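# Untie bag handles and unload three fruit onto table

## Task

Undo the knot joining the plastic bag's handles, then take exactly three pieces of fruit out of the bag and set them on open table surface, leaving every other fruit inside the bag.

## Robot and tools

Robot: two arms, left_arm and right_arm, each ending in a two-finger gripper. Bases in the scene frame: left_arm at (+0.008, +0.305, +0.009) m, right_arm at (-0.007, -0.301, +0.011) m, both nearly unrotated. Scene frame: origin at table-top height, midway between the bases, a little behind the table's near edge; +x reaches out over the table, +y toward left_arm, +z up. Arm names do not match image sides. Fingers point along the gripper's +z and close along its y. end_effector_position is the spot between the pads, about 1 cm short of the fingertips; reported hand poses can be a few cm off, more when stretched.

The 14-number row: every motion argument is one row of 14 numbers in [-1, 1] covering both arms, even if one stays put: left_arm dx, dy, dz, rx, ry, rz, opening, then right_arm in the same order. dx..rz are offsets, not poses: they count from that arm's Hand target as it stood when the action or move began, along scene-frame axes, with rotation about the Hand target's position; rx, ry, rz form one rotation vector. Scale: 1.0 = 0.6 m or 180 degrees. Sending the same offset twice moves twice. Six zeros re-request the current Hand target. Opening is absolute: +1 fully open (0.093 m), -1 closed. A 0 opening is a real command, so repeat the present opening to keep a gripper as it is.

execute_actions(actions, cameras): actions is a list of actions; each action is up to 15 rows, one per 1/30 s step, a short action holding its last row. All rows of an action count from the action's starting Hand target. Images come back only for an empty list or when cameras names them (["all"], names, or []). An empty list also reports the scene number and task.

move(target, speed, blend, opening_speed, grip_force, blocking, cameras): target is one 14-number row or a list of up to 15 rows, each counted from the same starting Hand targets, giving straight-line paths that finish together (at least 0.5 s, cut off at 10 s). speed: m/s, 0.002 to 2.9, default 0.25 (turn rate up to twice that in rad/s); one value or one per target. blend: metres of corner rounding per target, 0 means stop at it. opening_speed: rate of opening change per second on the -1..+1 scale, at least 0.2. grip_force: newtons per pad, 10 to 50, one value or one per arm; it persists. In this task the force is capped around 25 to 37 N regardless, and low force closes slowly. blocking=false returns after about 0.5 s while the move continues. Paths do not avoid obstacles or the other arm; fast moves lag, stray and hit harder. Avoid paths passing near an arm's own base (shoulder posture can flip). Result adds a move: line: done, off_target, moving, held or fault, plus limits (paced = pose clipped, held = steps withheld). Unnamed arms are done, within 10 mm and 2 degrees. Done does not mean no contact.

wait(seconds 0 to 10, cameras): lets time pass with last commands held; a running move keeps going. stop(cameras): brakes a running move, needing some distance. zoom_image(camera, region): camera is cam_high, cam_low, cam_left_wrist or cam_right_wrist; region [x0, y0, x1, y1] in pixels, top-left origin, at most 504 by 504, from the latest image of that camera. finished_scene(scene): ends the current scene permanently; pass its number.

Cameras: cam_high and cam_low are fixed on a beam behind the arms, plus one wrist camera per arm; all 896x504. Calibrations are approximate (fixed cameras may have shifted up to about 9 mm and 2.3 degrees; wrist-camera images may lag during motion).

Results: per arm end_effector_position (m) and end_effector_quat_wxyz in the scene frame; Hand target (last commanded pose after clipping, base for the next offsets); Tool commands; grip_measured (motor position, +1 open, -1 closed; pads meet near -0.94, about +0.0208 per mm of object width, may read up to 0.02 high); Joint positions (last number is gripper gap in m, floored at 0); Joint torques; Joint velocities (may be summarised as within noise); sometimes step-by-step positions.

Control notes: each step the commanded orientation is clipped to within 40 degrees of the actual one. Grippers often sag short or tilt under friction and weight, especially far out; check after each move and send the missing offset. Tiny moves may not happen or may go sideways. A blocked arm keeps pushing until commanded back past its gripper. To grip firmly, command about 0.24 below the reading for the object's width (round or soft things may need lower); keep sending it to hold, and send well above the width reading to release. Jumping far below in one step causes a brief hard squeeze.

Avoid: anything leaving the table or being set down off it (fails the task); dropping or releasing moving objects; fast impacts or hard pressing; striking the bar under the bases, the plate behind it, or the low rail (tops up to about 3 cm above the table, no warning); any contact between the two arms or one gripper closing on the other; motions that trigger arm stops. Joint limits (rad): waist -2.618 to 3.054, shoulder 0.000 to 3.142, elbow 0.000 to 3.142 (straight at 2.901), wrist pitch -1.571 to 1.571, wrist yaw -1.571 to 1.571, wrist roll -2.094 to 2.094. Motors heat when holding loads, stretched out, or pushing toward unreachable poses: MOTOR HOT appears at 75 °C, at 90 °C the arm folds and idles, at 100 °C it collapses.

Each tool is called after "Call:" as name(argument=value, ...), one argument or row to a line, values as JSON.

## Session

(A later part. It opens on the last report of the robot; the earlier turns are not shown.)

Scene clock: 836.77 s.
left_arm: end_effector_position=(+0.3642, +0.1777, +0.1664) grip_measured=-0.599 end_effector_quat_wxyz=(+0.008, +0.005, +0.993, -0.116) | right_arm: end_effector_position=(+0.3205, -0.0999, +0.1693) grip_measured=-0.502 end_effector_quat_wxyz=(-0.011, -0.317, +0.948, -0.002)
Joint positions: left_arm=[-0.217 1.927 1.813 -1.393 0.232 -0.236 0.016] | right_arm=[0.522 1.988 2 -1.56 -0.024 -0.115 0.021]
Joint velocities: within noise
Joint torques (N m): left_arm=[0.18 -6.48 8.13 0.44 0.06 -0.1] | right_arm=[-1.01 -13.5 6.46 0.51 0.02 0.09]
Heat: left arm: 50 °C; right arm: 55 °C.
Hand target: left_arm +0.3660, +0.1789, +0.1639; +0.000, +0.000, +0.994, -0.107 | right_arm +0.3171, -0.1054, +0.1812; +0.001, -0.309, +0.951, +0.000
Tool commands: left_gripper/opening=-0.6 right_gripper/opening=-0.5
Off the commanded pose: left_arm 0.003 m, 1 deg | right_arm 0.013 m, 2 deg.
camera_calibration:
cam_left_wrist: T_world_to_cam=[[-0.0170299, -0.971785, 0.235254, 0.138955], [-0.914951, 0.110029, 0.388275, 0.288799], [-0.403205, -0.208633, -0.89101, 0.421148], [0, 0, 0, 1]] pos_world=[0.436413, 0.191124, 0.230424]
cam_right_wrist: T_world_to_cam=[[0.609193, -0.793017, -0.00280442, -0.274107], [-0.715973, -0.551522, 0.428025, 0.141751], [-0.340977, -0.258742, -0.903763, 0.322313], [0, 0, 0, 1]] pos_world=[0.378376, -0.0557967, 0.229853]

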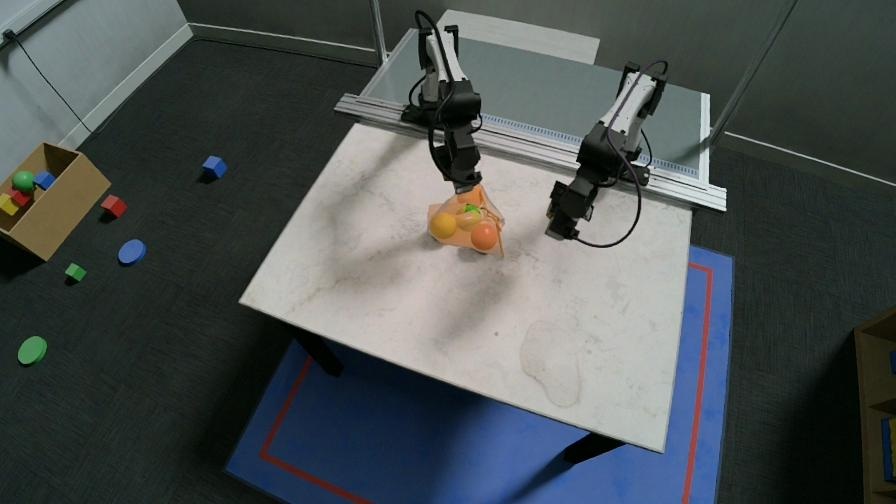

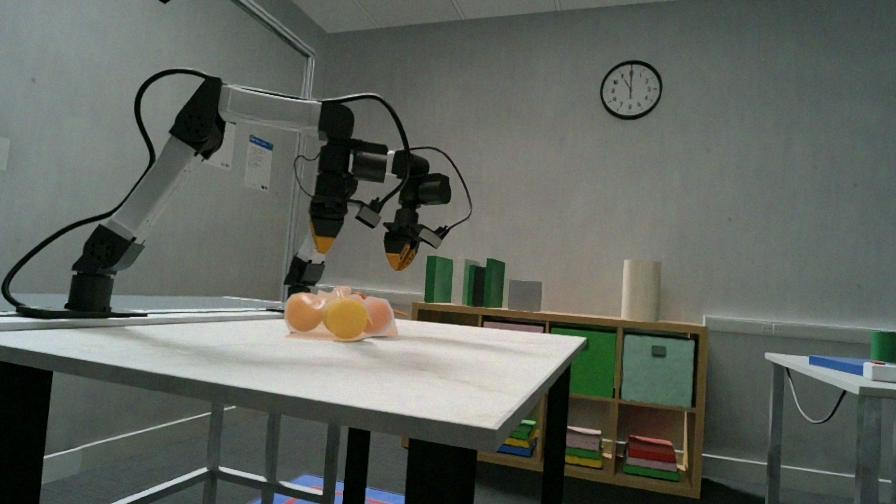

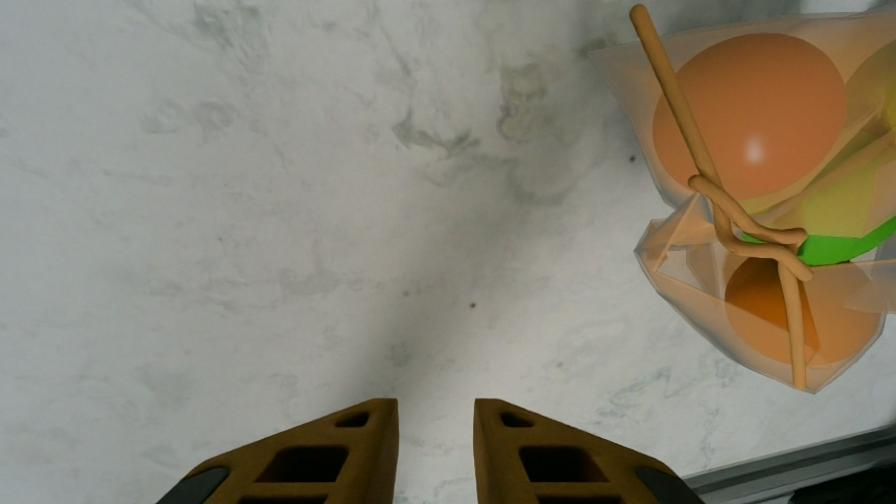

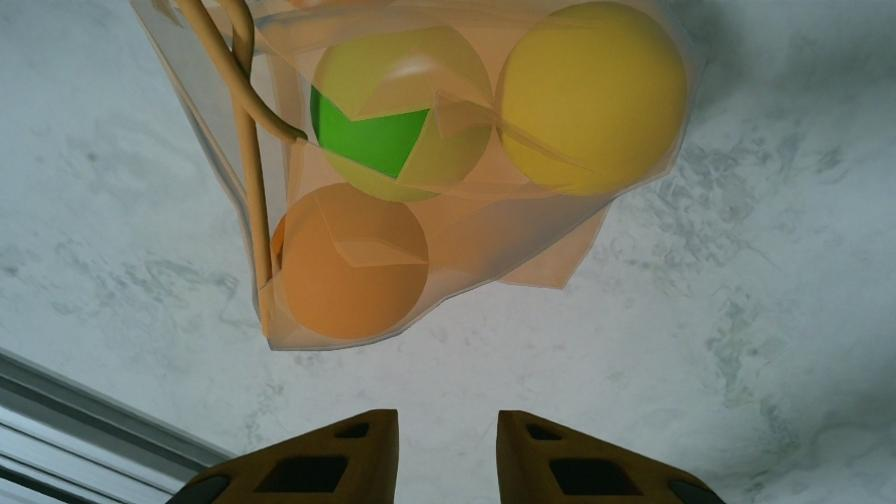

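Call:
move(
  target=[-0.05,-0.13,0.02,0,0,0,-0.6,0,-0.1,0.02,0,0,0,-0.5],
  speed=0.15,
  cameras=["cam_left_wrist","cam_right_wrist"],
)

Call:
zoom_image(
  camera="cam_left_wrist",
  region=[500, 50, 896, 400],
)

Scene clock: 871.40 s.
left_arm: end_effector_position=(+0.3332, +0.0989, +0.1739) grip_measured=-0.599 end_effector_quat_wxyz=(-0.001, +0.006, +0.993, -0.114) | right_arm: end_effector_position=(+0.3239, -0.1614, +0.1839) grip_measured=-0.502 end_effector_quat_wxyz=(-0.005, -0.308, +0.951, -0.003)
Joint positions: left_arm=[-0.447 1.927 1.847 -1.394 0.216 -0.465 0.016] | right_arm=[0.364 1.881 1.9 -1.56 -0.025 -0.254 0.021]
Joint torques (N m): left_arm=[0.51 -7.42 8.18 0.52 0.02 -0.12] | right_arm=[-0.8 -12.19 6.46 0.41 -0.05 -0.05]
Heat: left arm: 49 °C; right arm: 55 °C.
Hand target: left_arm +0.3360, +0.1010, +0.1759; +0.000, +0.000, +0.994, -0.107 | right_arm +0.3170, -0.1654, +0.1931; +0.001, -0.309, +0.951, +0.000
Off the commanded pose: left_arm 0.004 m, 1 deg | right_arm 0.012 m, 1 deg.
move: off_target (right_arm)
camera_calibration:
cam_left_wrist: T_world_to_cam=[[-0.0178914, -0.972696, 0.231392, 0.0610385], [-0.907536, 0.11292, 0.404509, 0.260574], [-0.419593, -0.202759, -0.884777, 0.402742], [0, 0, 0, 1]] pos_world=[0.40656, 0.111607, 0.236808]
cam_right_wrist: T_world_to_cam=[[0.593964, -0.804488, 0.00224565, -0.322756], [-0.731292, -0.538755, 0.418276, 0.112791], [-0.335288, -0.250083, -0.908317, 0.321134], [0, 0, 0, 1]] pos_world=[0.381861, -0.118576, 0.245238]
Images, in order (width x height): cam_left_wrist 896x504, cam_right_wrist 896x504.

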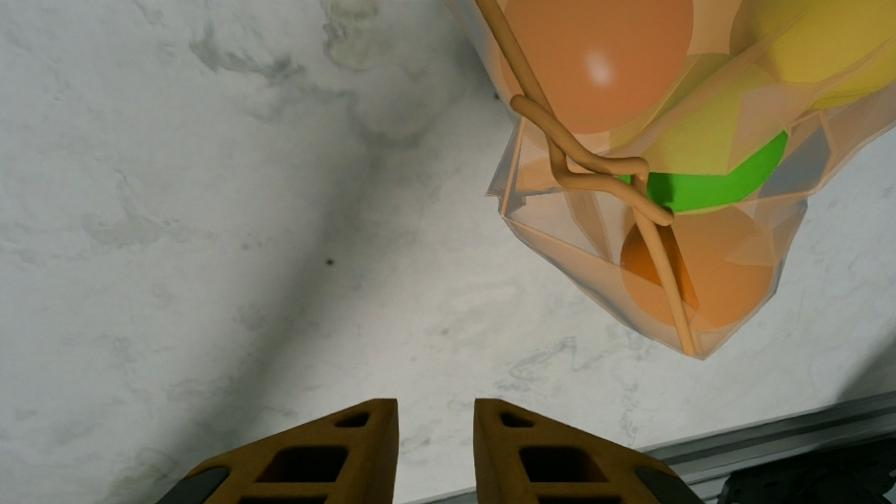

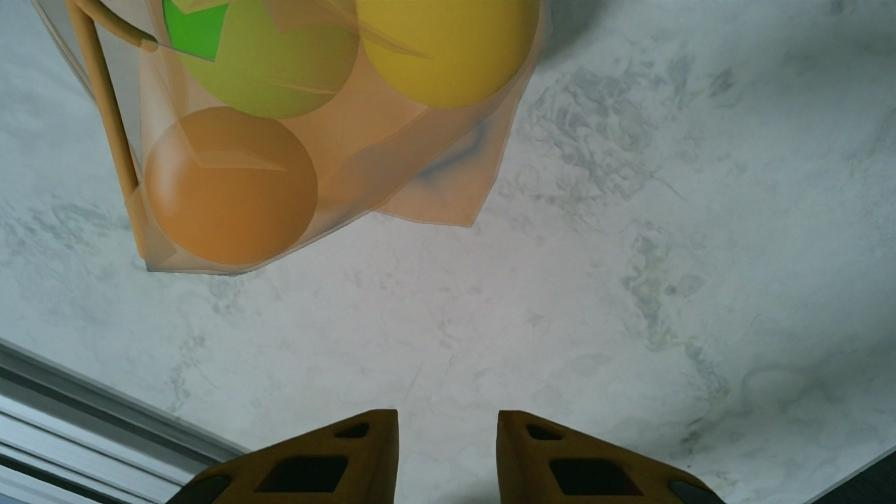

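Scaled by 1.273 from the camera's 896x504 image, which has a finer 1280x720 frame.

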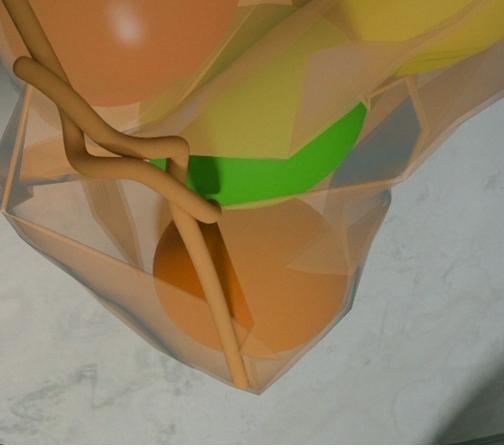

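Call:
zoom_image(
  camera="cam_left_wrist",
  region=[470, 60, 700, 240],
)

Call:
zoom_image(
  camera="cam_right_wrist",
  region=[20, 0, 300, 290],
)

Call:
zoom_image(
  camera="cam_left_wrist",
  region=[620, 200, 820, 380],
)

Scaled by 2.191 from the camera's 896x504 image, which has a finer 1280x720 frame.

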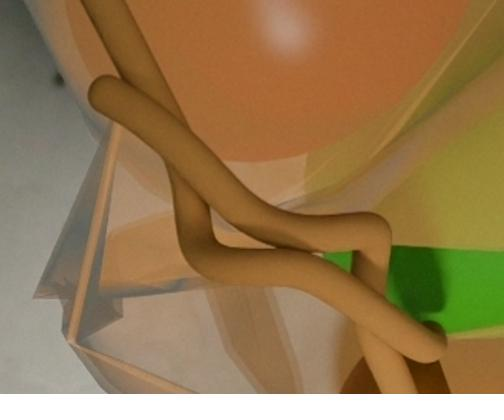

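Scaled by 1.738 from the camera's 896x504 image, which has a finer 1280x720 frame.

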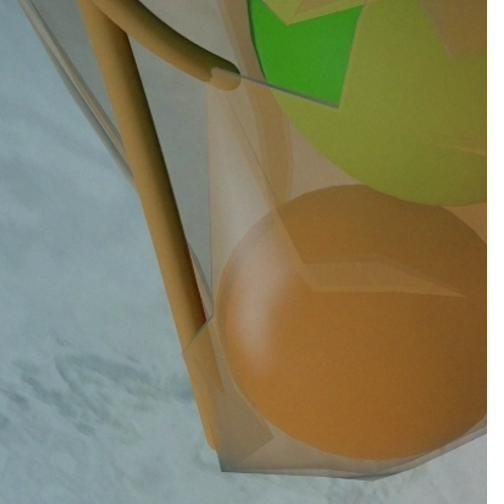

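Scaled by 2.520 from the camera's 896x504 image, which has a finer 1280x720 frame.

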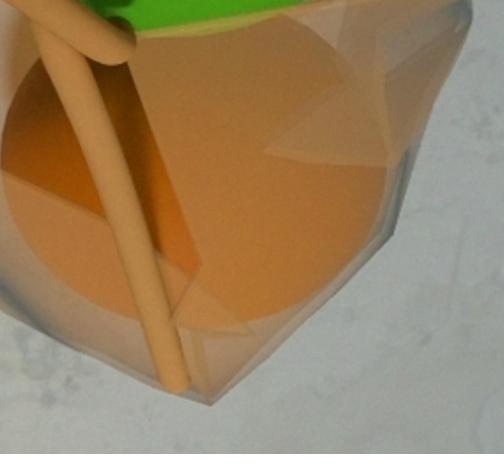

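Call:
move(
  target=[0.065,-0.0683,-0.01,0.0603,0.0399,0.371,-0.6,0.0217,0.045,-0.022,0,0,-0.617,-0.5],
  speed=0.4,
  cameras=["cam_left_wrist","cam_right_wrist"],
)

Scene clock: 1036.53 s.
left_arm: end_effector_position=(+0.3739, +0.0601, +0.1732) grip_measured=-0.599 end_effector_quat_wxyz=(+0.016, -0.549, +0.834, -0.050) | right_arm: end_effector_position=(+0.3236, -0.1438, +0.1767) grip_measured=-0.502 end_effector_quat_wxyz=(-0.004, +0.607, +0.794, -0.012)
Joint positions: left_arm=[-0.558 2.203 2.276 -1.54 0.022 -1.743 0.016] | right_arm=[0.411 1.918 1.924 -1.56 -0.025 1.725 0.021]
Joint torques (N m): left_arm=[0.01 -8.12 7.87 0.45 -0.11 -0.12] | right_arm=[0.12 -7.58 11 0.48 0.04 0.05]
Heat: left arm: 52 °C; right arm: 50 °C.
Hand target: left_arm +0.3750, +0.0600, +0.1700; +0.000, -0.552, +0.834, +0.000 | right_arm +0.3301, -0.1384, +0.1799; +0.001, +0.609, +0.793, -0.001
Off the commanded pose: left_arm 0.003 m, 6 deg | right_arm 0.009 m, 1 deg.
joint sent to its limit (left arm) — joint 4 (wrist pitch), lower limit. The joint targets are off in orientation, not in position.
move: off_target (left_arm)
camera_calibration:
cam_left_wrist: T_world_to_cam=[[0.911199, -0.397573, 0.107943, -0.336269], [-0.402598, -0.803809, 0.437957, 0.1626], [-0.087354, -0.442523, -0.892492, 0.30283], [0, 0, 0, 1]] pos_world=[0.398324, 0.131017, 0.23536]
cam_right_wrist: T_world_to_cam=[[-0.962411, -0.270592, 0.023342, 0.268246], [-0.238877, 0.884229, 0.401344, 0.173281], [-0.12924, 0.380682, -0.91563, 0.344268], [0, 0, 0, 1]] pos_world=[0.344049, -0.211692, 0.239416]
Images, in order (width x height): cam_left_wrist 896x504, cam_right_wrist 896x504.

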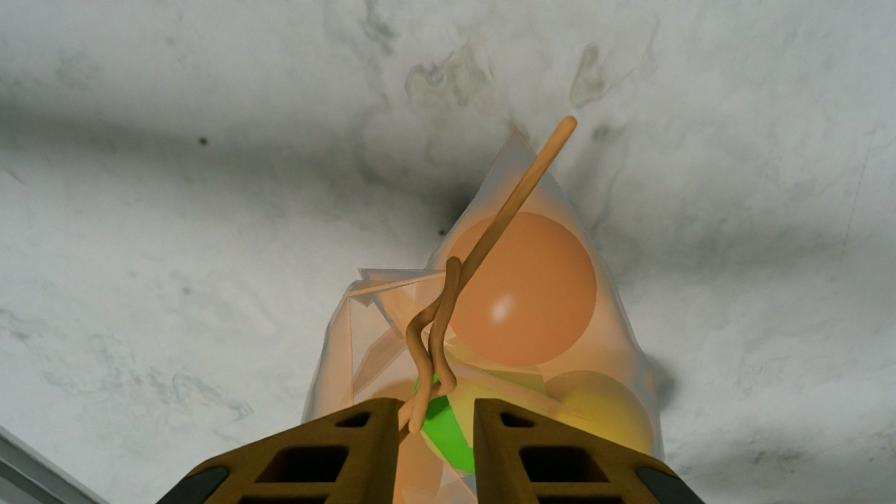

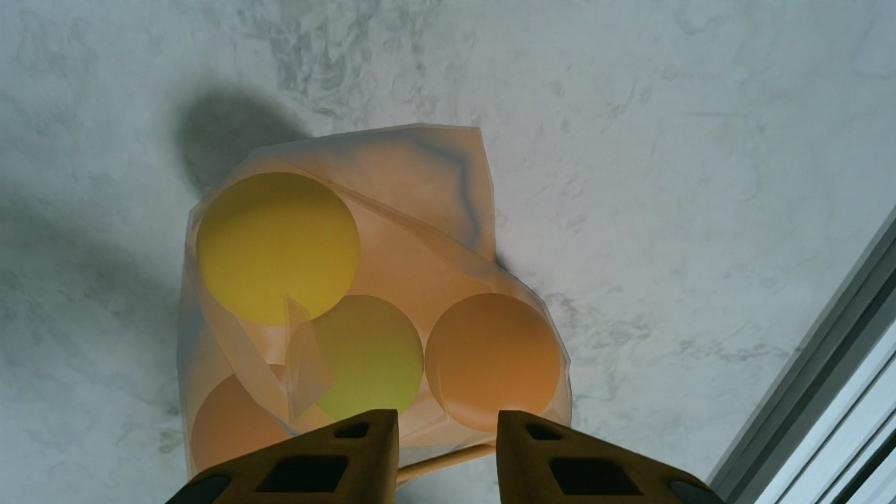

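Call:
move(
  target=[0,0,0,0,0,0,-0.6,-0.05,0.064,-0.067,-0.0359,-0.3142,0.7135,-0.5],
  speed=0.4,
  cameras=["cam_left_wrist","cam_right_wrist"],
)

Scene clock: 1105.07 s.
left_arm: end_effector_position=(+0.3739, +0.0601, +0.1732) grip_measured=-0.599 end_effector_quat_wxyz=(+0.016, -0.549, +0.834, -0.050) | right_arm: end_effector_position=(+0.2983, -0.0985, +0.1442) grip_measured=-0.502 end_effector_quat_wxyz=(+0.328, -0.476, +0.793, +0.194)
Joint positions: left_arm=[-0.558 2.203 2.276 -1.54 0.022 -1.743 0.016] | right_arm=[0.338 1.354 0.911 -0.44 -0.513 -0.549 0.021]
Joint torques (N m): left_arm=[0.08 -8.06 7.87 0.46 -0.13 -0.1] | right_arm=[-0.95 -3.93 8.28 2.03 -0.37 -0.1]
Heat: left arm: 51 °C; right arm: 54 °C.
Hand target: left_arm +0.3750, +0.0600, +0.1700; +0.000, -0.552, +0.834, +0.000 | right_arm +0.3001, -0.1000, +0.1396; +0.328, -0.476, +0.792, +0.197
Off the commanded pose: left_arm 0.003 m, 6 deg | right_arm 0.005 m, 0 deg.
joint sent to its limit (left arm) — joint 4 (wrist pitch), lower limit. The joint targets are off in orientation, not in position.
move: off_target (left_arm)
camera_calibration:
cam_left_wrist: T_world_to_cam=[[0.911335, -0.397276, 0.107893, -0.33631], [-0.40231, -0.803931, 0.437998, 0.162572], [-0.0872673, -0.442569, -0.892478, 0.302842], [0, 0, 0, 1]] pos_world=[0.398323, 0.131117, 0.23536]
cam_right_wrist: T_world_to_cam=[[0.884827, -0.465789, 0.0110381, -0.31154], [-0.432316, -0.829615, -0.35333, 0.138053], [0.173735, 0.307864, -0.935434, 0.19929], [0, 0, 0, 1]] pos_world=[0.300718, -0.0919354, 0.238639]
Images, in order (width x height): cam_left_wrist 896x504, cam_right_wrist 896x504.

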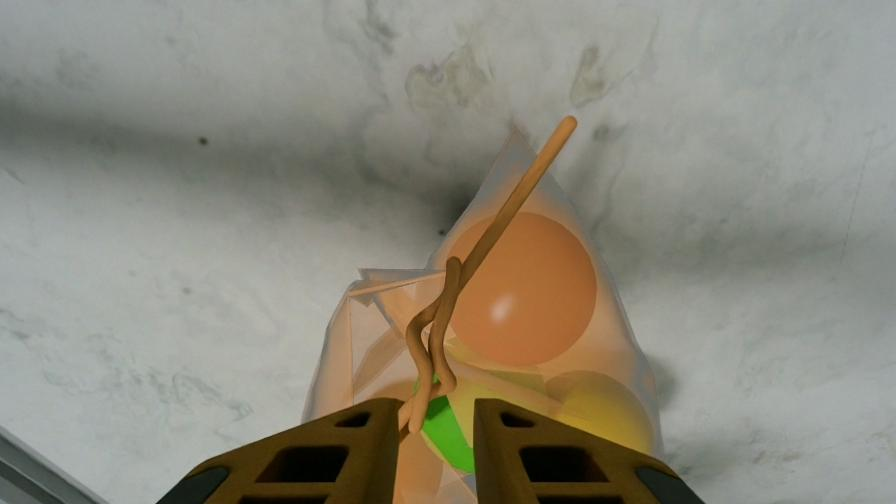

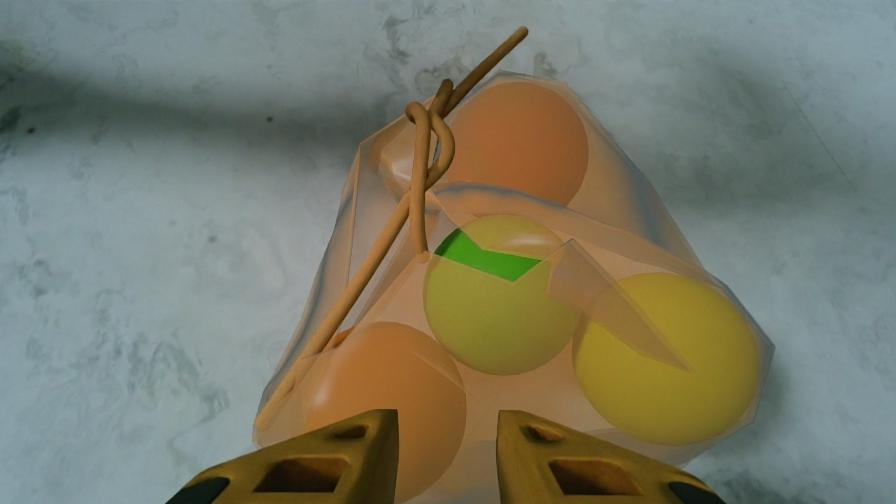

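Call:
zoom_image(
  camera="cam_right_wrist",
  region=[340, 60, 560, 290],
)

Scaled by 2.191 from the camera's 896x504 image, which has a finer 1280x720 frame.

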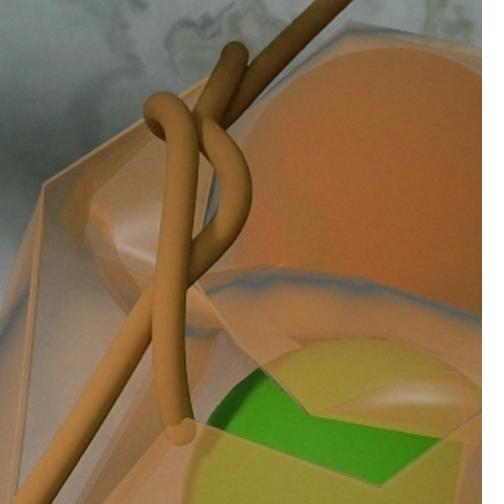

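Call:
move(
  target=[0,0,0,0,0,0,-0.6,0.018,0.08,-0.061,0,0,0,-0.45],
  speed=0.25,
  cameras=["cam_left_wrist","cam_right_wrist"],
)

Call:
zoom_image(
  camera="cam_right_wrist",
  region=[300, 200, 600, 504],
)

Scene clock: 1125.30 s.
left_arm: end_effector_position=(+0.3739, +0.0601, +0.1732) grip_measured=-0.599 end_effector_quat_wxyz=(+0.016, -0.549, +0.834, -0.050) | right_arm: end_effector_position=(+0.3114, -0.0519, +0.1092) grip_measured=-0.452 end_effector_quat_wxyz=(+0.330, -0.479, +0.789, +0.200)
Joint positions: left_arm=[-0.558 2.203 2.276 -1.54 0.022 -1.743 0.016] | right_arm=[0.47 1.515 0.896 -0.209 -0.441 -0.441 0.024]
Joint torques (N m): left_arm=[0.03 -8.08 7.84 0.46 -0.13 -0.1] | right_arm=[0.29 -5.56 7.54 2.11 -0.06 0.08]
Heat: left arm: 51 °C; right arm: 55 °C.
Hand target: left_arm +0.3750, +0.0600, +0.1700; +0.000, -0.552, +0.834, +0.000 | right_arm +0.3110, -0.0521, +0.1031; +0.328, -0.476, +0.792, +0.197
Off the commanded pose: left_arm 0.003 m, 6 deg | right_arm 0.006 m, 1 deg.
joint sent to its limit (left arm) — joint 4 (wrist pitch), lower limit. The joint targets are off in orientation, not in position.
move: off_target (left_arm)
camera_calibration:
cam_left_wrist: T_world_to_cam=[[0.911335, -0.397276, 0.107893, -0.33631], [-0.40231, -0.803931, 0.437998, 0.162572], [-0.0872673, -0.442569, -0.892478, 0.302842], [0, 0, 0, 1]] pos_world=[0.398323, 0.131117, 0.23536]
cam_right_wrist: T_world_to_cam=[[0.890426, -0.455066, 0.00754527, -0.30188], [-0.421614, -0.830987, -0.362908, 0.167635], [0.171417, 0.319961, -0.931795, 0.150803], [0, 0, 0, 1]] pos_world=[0.313629, -0.046324, 0.203631]
Images, in order (width x height): cam_left_wrist 896x504, cam_right_wrist 896x504.

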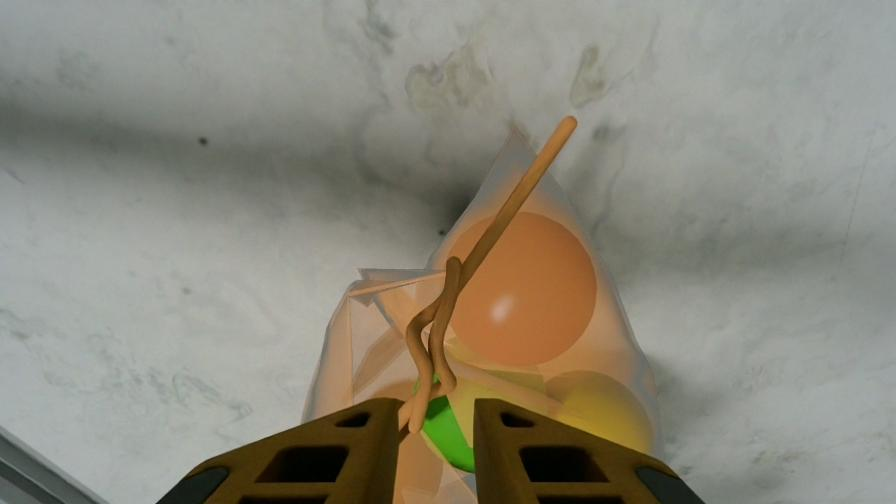

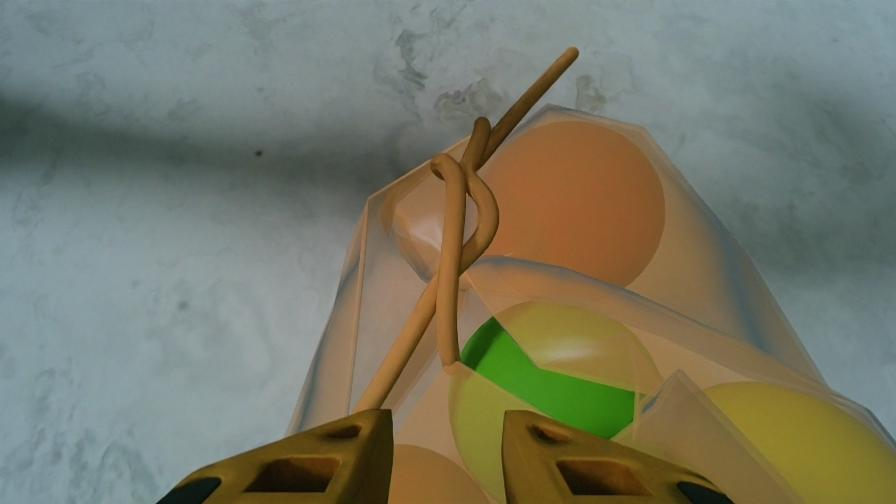

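Scaled by 1.658 from the camera's 896x504 image, which has a finer 1280x720 frame.

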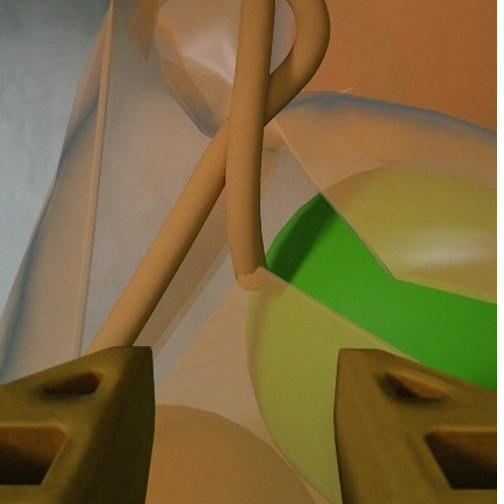

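Call:
move(
  target=[0,0,0,0,0,0,-0.6,0.025,0.0435,-0.0535,0,0,0,-0.45],
  speed=0.12,
  cameras=["cam_left_wrist","cam_right_wrist"],
)

Call:
zoom_image(
  camera="cam_right_wrist",
  region=[330, 290, 580, 504],
)

Scene clock: 1146.23 s.
left_arm: end_effector_position=(+0.3739, +0.0601, +0.1732) grip_measured=-0.599 end_effector_quat_wxyz=(+0.016, -0.549, +0.834, -0.050) | right_arm: end_effector_position=(+0.3238, -0.0225, +0.0825) grip_measured=-0.452 end_effector_quat_wxyz=(+0.343, -0.484, +0.778, +0.208)
Joint positions: left_arm=[-0.558 2.203 2.276 -1.54 0.022 -1.743 0.016] | right_arm=[0.527 1.653 0.896 -0.022 -0.422 -0.401 0.024]
Joint torques (N m): left_arm=[0.08 -8.14 7.87 0.48 -0.12 -0.12] | right_arm=[-0.05 -4.94 9.5 1.82 0.13 0.13]
Heat: left arm: 51 °C; right arm: 54 °C.
Hand target: left_arm +0.3750, +0.0600, +0.1700; +0.000, -0.552, +0.834, +0.000 | right_arm +0.3261, -0.0260, +0.0710; +0.328, -0.476, +0.792, +0.196
Off the commanded pose: left_arm 0.003 m, 6 deg | right_arm 0.012 m, 3 deg.
joint sent to its limit (left arm) — joint 4 (wrist pitch), lower limit. The joint targets are off in orientation, not in position.
move: off_target (left_arm, right_arm)
camera_calibration:
cam_left_wrist: T_world_to_cam=[[0.911335, -0.397276, 0.107893, -0.33631], [-0.40231, -0.803931, 0.437998, 0.162572], [-0.0872673, -0.442569, -0.892478, 0.302842], [0, 0, 0, 1]] pos_world=[0.398323, 0.131117, 0.23536]
cam_right_wrist: T_world_to_cam=[[0.898394, -0.438913, 0.0156212, -0.302242], [-0.398005, -0.828668, -0.393575, 0.182537], [0.18569, 0.347368, -0.91916, 0.109389], [0, 0, 0, 1]] pos_world=[0.32387, -0.0193935, 0.17711]
Images, in order (width x height): cam_left_wrist 896x504, cam_right_wrist 896x504.

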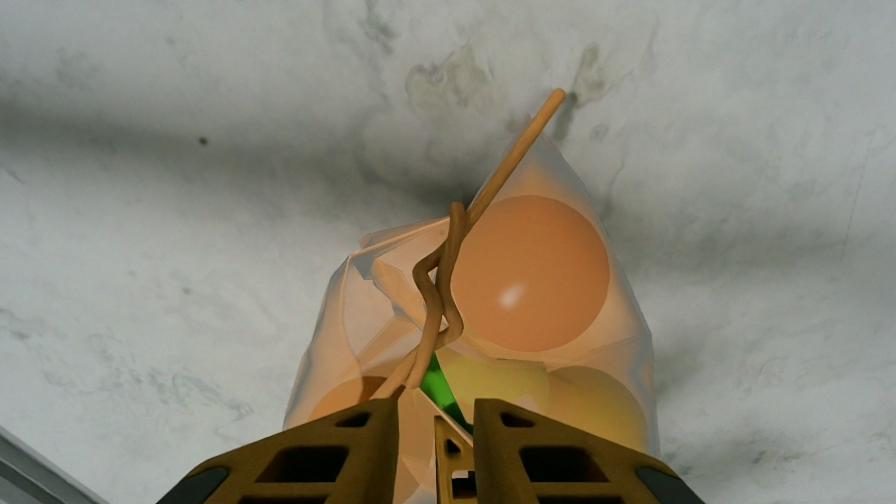

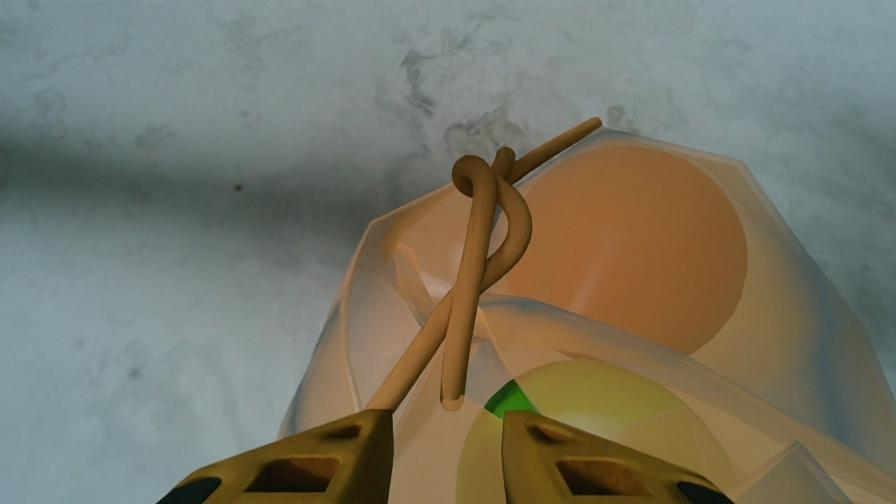

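Scaled by 2.016 from the camera's 896x504 image, which has a finer 1280x720 frame.

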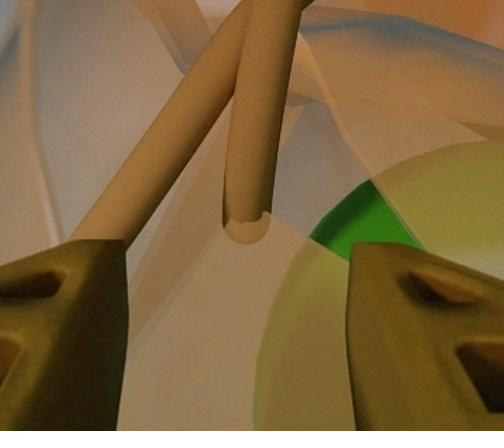

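Call:
move(
  target=[
    [0,0,0,0,0,0,-0.6,-0.012,-0.03,0.035,0,0,0,-0.45],
    [0,0,0,0,0,0,-0.6,-0.007,-0.02,0.082,-0.0981,0.0521,0,-0.45],
  ],
  speed=0.15,
  blend=0.01,
  cameras=["cam_left_wrist","cam_right_wrist"],
)

Call:
zoom_image(
  camera="cam_right_wrist",
  region=[350, 200, 650, 480],
)

Scene clock: 1170.67 s.
left_arm: end_effector_position=(+0.3739, +0.0601, +0.1732) grip_measured=-0.599 end_effector_quat_wxyz=(+0.016, -0.549, +0.834, -0.050) | right_arm: end_effector_position=(+0.3183, -0.0407, +0.1153) grip_measured=-0.452 end_effector_quat_wxyz=(+0.184, -0.498, +0.839, +0.117)
Joint positions: left_arm=[-0.558 2.203 2.276 -1.54 0.022 -1.743 0.016] | right_arm=[0.566 1.721 1.341 -0.757 -0.236 -0.445 0.024]
Joint torques (N m): left_arm=[0.06 -8.08 7.87 0.47 -0.15 -0.11] | right_arm=[0.2 -6.95 12.52 1.18 0 -0.07]
Heat: left arm: 52 °C; right arm: 55 °C.
Hand target: left_arm +0.3750, +0.0600, +0.1700; +0.000, -0.552, +0.834, +0.000 | right_arm +0.3217, -0.0380, +0.1201; +0.185, -0.503, +0.837, +0.111
Off the commanded pose: left_arm 0.003 m, 6 deg | right_arm 0.007 m, 1 deg.
joint sent to its limit (left arm) — joint 4 (wrist pitch), lower limit. The joint targets are off in orientation, not in position.
move: off_target (left_arm)
camera_calibration:
cam_left_wrist: T_world_to_cam=[[0.911335, -0.397276, 0.107893, -0.33631], [-0.40231, -0.803931, 0.437998, 0.162572], [-0.0872673, -0.442569, -0.892478, 0.302842], [0, 0, 0, 1]] pos_world=[0.398323, 0.131117, 0.23536]
cam_right_wrist: T_world_to_cam=[[0.883121, -0.469058, -0.00903295, -0.299349], [-0.469143, -0.882887, -0.0203716, 0.155549], [0.00158041, 0.0222284, -0.999752, 0.20154], [0, 0, 0, 1]] pos_world=[0.337017, -0.0075595, 0.201955]
Images, in order (width x height): cam_left_wrist 896x504, cam_right_wrist 896x504.

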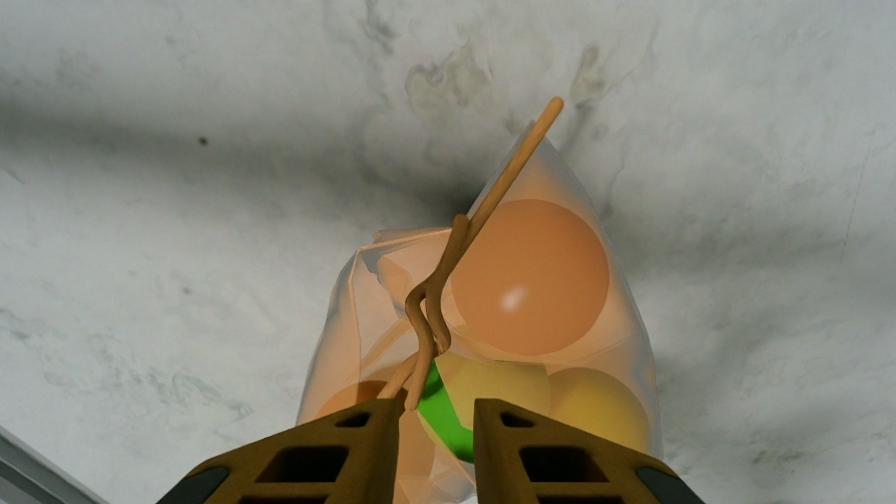

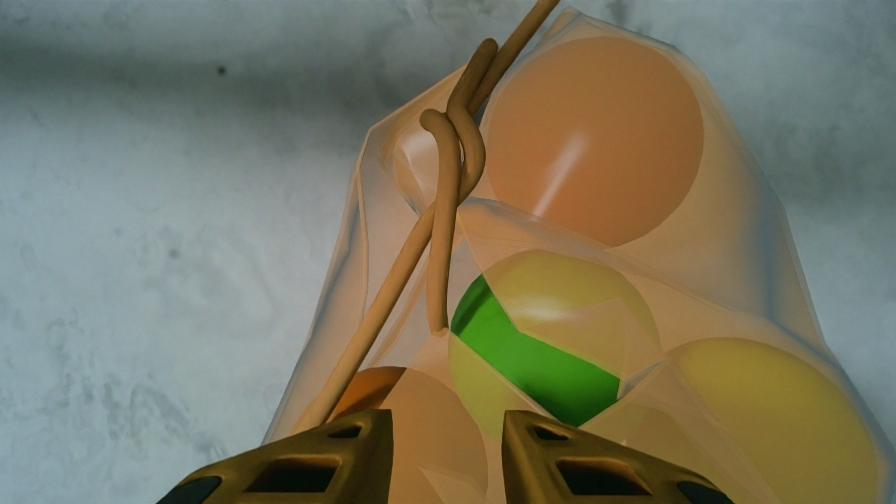

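Scaled by 1.680 from the camera's 896x504 image, which has a finer 1280x720 frame.

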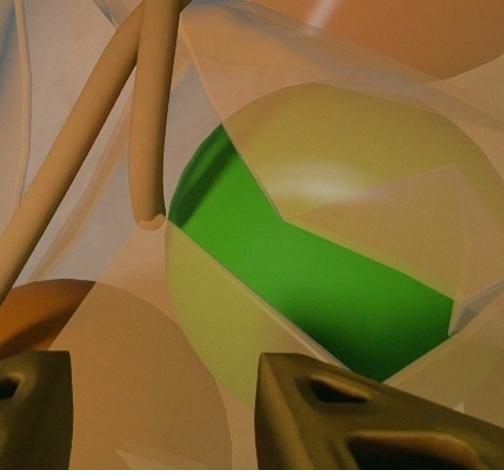

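Call:
move(
  target=[
    [0,0,0,0,0,0,-0.6,0.0135,0.035,-0.017,0,0,0,-0.45],
    [0,0,0,0,0,0,-0.6,0.0155,0.0385,-0.078,0,0,0,-0.45],
  ],
  speed=0.12,
  blend=0.005,
  cameras=["cam_left_wrist","cam_right_wrist"],
)

Call:
zoom_image(
  camera="cam_right_wrist",
  region=[330, 290, 580, 504],
)

Scene clock: 1185.47 s.
left_arm: end_effector_position=(+0.3724, +0.0617, +0.1725) grip_measured=-0.599 end_effector_quat_wxyz=(+0.018, -0.549, +0.835, -0.044) | right_arm: end_effector_position=(+0.3303, -0.0165, +0.0800) grip_measured=-0.452 end_effector_quat_wxyz=(+0.184, -0.505, +0.836, +0.115)
Joint positions: left_arm=[-0.559 2.204 2.276 -1.549 0.015 -1.744 0.016] | right_arm=[0.607 1.84 1.35 -0.642 -0.217 -0.423 0.024]
Joint torques (N m): left_arm=[0.14 -8.18 7.83 0.53 -0.07 -0.1] | right_arm=[0.25 -8.25 7.45 1.74 0.02 0.06]
Heat: left arm: 52 °C; right arm: 56 °C.
Hand target: left_arm +0.3749, +0.0599, +0.1700; +0.000, -0.552, +0.834, +0.000 | right_arm +0.3311, -0.0149, +0.0734; +0.185, -0.503, +0.837, +0.111
Off the commanded pose: left_arm 0.004 m, 5 deg | right_arm 0.007 m, 1 deg.
joint sent to its limit (left arm) — joint 4 (wrist pitch), lower limit. The joint targets are off in orientation, not in position.
move: off_target (left_arm)
camera_calibration:
cam_left_wrist: T_world_to_cam=[[0.911864, -0.398374, 0.0990047, -0.332846], [-0.400188, -0.809029, 0.43049, 0.164427], [-0.0913985, -0.432169, -0.897149, 0.304415], [0, 0, 0, 1]] pos_world=[0.397135, 0.131987, 0.235275]
cam_right_wrist: T_world_to_cam=[[0.889432, -0.457059, -0.00273258, -0.301265], [-0.45704, -0.889299, -0.0161824, 0.17744], [0.00496622, 0.015642, -0.999865, 0.164434], [0, 0, 0, 1]] pos_world=[0.348235, 0.0175292, 0.16646]
Images, in order (width x height): cam_left_wrist 896x504, cam_right_wrist 896x504.

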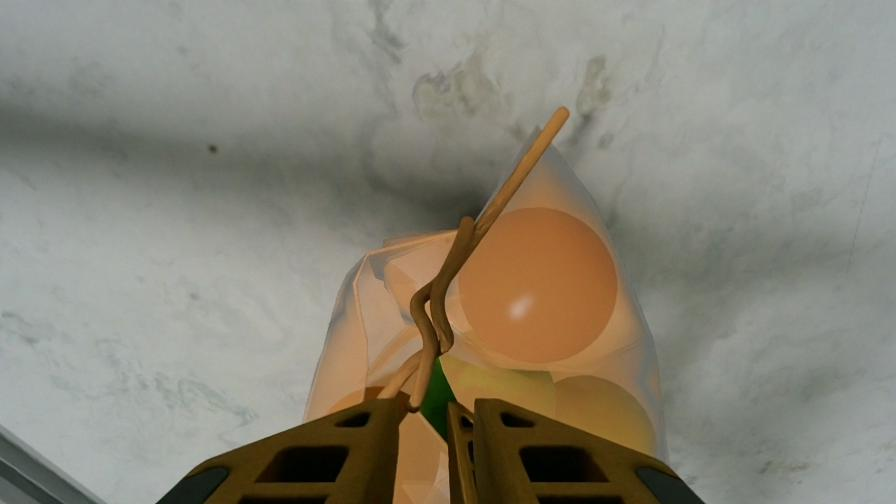

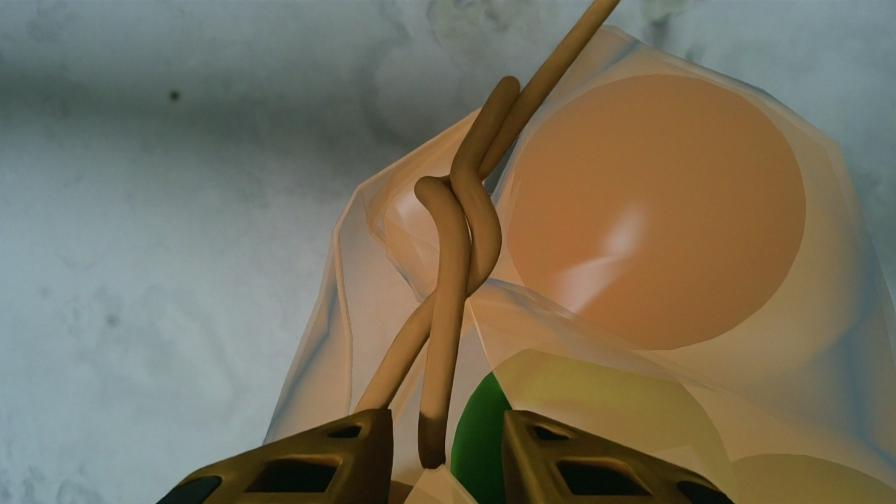

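Scaled by 2.016 from the camera's 896x504 image, which has a finer 1280x720 frame.

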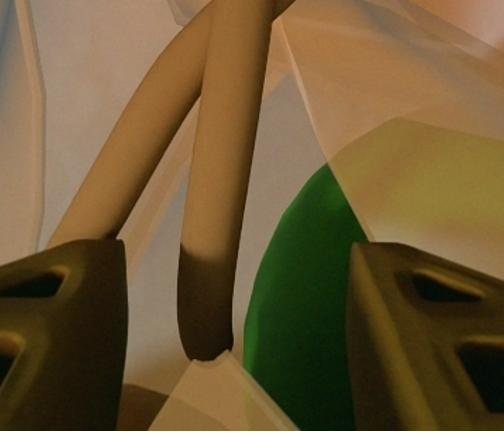

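Call:
move(
  target=[0,0,0,0,0,0,-0.6,0.003,0.009,-0.003,0,0,0,-0.45],
  speed=0.05,
  cameras=["cam_right_wrist"],
)

Call:
zoom_image(
  camera="cam_right_wrist",
  region=[330, 290, 580, 504],
)

Scene clock: 1204.70 s.
left_arm: end_effector_position=(+0.3727, +0.0622, +0.1725) grip_measured=-0.599 end_effector_quat_wxyz=(+0.019, -0.549, +0.835, -0.044) | right_arm: end_effector_position=(+0.3300, -0.0122, +0.0775) grip_measured=-0.452 end_effector_quat_wxyz=(+0.185, -0.505, +0.835, +0.116)
Joint positions: left_arm=[-0.559 2.204 2.276 -1.549 0.012 -1.744 0.016] | right_arm=[0.616 1.848 1.35 -0.629 -0.216 -0.415 0.024]
Joint torques (N m): left_arm=[0.13 -8.21 7.9 0.52 -0.04 -0.11] | right_arm=[0.38 -7.36 9.21 1.62 0.02 0.09]
Heat: left arm: 51 °C; right arm: 55 °C.
Hand target: left_arm +0.3750, +0.0599, +0.1700; +0.000, -0.552, +0.834, +0.000 | right_arm +0.3329, -0.0094, +0.0716; +0.185, -0.503, +0.837, +0.111
Off the commanded pose: left_arm 0.004 m, 5 deg | right_arm 0.007 m, 1 deg.
joint sent to its limit (left arm) — joint 4 (wrist pitch), lower limit. The joint targets are off in orientation, not in position.
move: off_target (left_arm)
camera_calibration:
cam_right_wrist: T_world_to_cam=[[0.890035, -0.455876, -0.00382272, -0.299144], [-0.455857, -0.889831, -0.0198882, 0.180989], [0.00566498, 0.0194438, -0.999795, 0.161733], [0, 0, 0, 1]] pos_world=[0.347837, 0.0215323, 0.164156]
Images, in order (width x height): cam_right_wrist 896x504.

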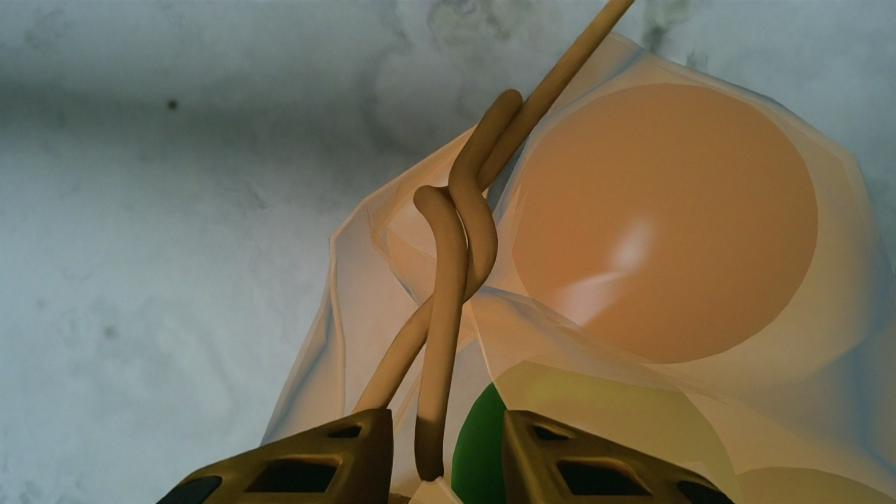

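Scaled by 2.016 from the camera's 896x504 image, which has a finer 1280x720 frame.

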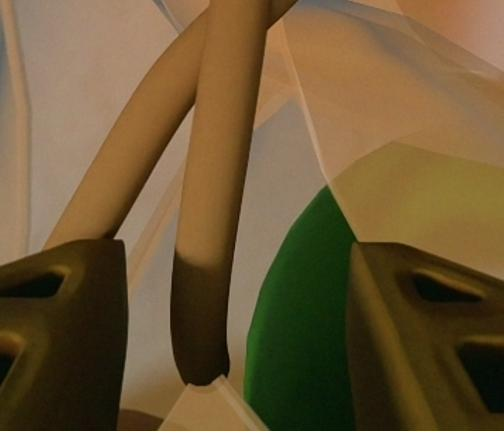

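Good. Close the right gripper.

Call:
move(
  target=[0,0,0,0,0,0,-0.6,0,0,0,0,0,0,-1],
  speed=0.05,
  opening_speed=0.5,
  cameras=["cam_right_wrist"],
)

Call:
zoom_image(
  camera="cam_right_wrist",
  region=[330, 290, 580, 504],
)

Scene clock: 1213.47 s.
left_arm: end_effector_position=(+0.3728, +0.0623, +0.1725) grip_measured=-0.599 end_effector_quat_wxyz=(+0.020, -0.549, +0.835, -0.043) | right_arm: end_effector_position=(+0.3305, -0.0122, +0.0776) grip_measured=-0.919 end_effector_quat_wxyz=(+0.186, -0.504, +0.835, +0.116)
Joint positions: left_arm=[-0.559 2.204 2.276 -1.549 0.01 -1.744 0.016] | right_arm=[0.616 1.848 1.35 -0.628 -0.215 -0.414 0.001]
Joint torques (N m): left_arm=[0.13 -8.14 7.84 0.51 -0.03 -0.11] | right_arm=[0.32 -7.23 9.24 1.61 0.02 0.1]
Heat: left arm: 51 °C; right arm: 55 °C.
Hand target: left_arm +0.3750, +0.0599, +0.1700; +0.000, -0.552, +0.834, +0.000 | right_arm +0.3329, -0.0094, +0.0716; +0.185, -0.503, +0.837, +0.111
Off the commanded pose: left_arm 0.004 m, 5 deg | right_arm 0.007 m, 1 deg.
joint sent to its limit (left arm) — joint 4 (wrist pitch), lower limit. The joint targets are off in orientation, not in position.
move: off_target (left_arm)
camera_calibration:
cam_right_wrist: T_world_to_cam=[[0.889454, -0.457019, -0.00219942, -0.299496], [-0.456963, -0.889247, -0.0206164, 0.181531], [0.00746626, 0.0193424, -0.999785, 0.161206], [0, 0, 0, 1]] pos_world=[0.348138, 0.0214326, 0.164255]
Images, in order (width x height): cam_right_wrist 896x504.

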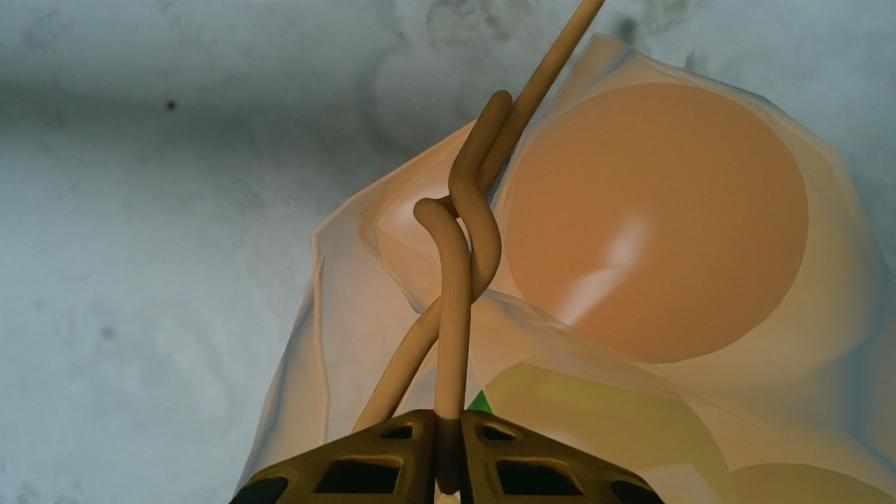

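Scaled by 2.016 from the camera's 896x504 image, which has a finer 1280x720 frame.

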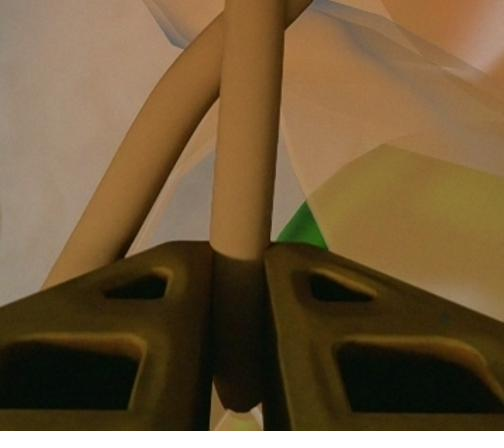

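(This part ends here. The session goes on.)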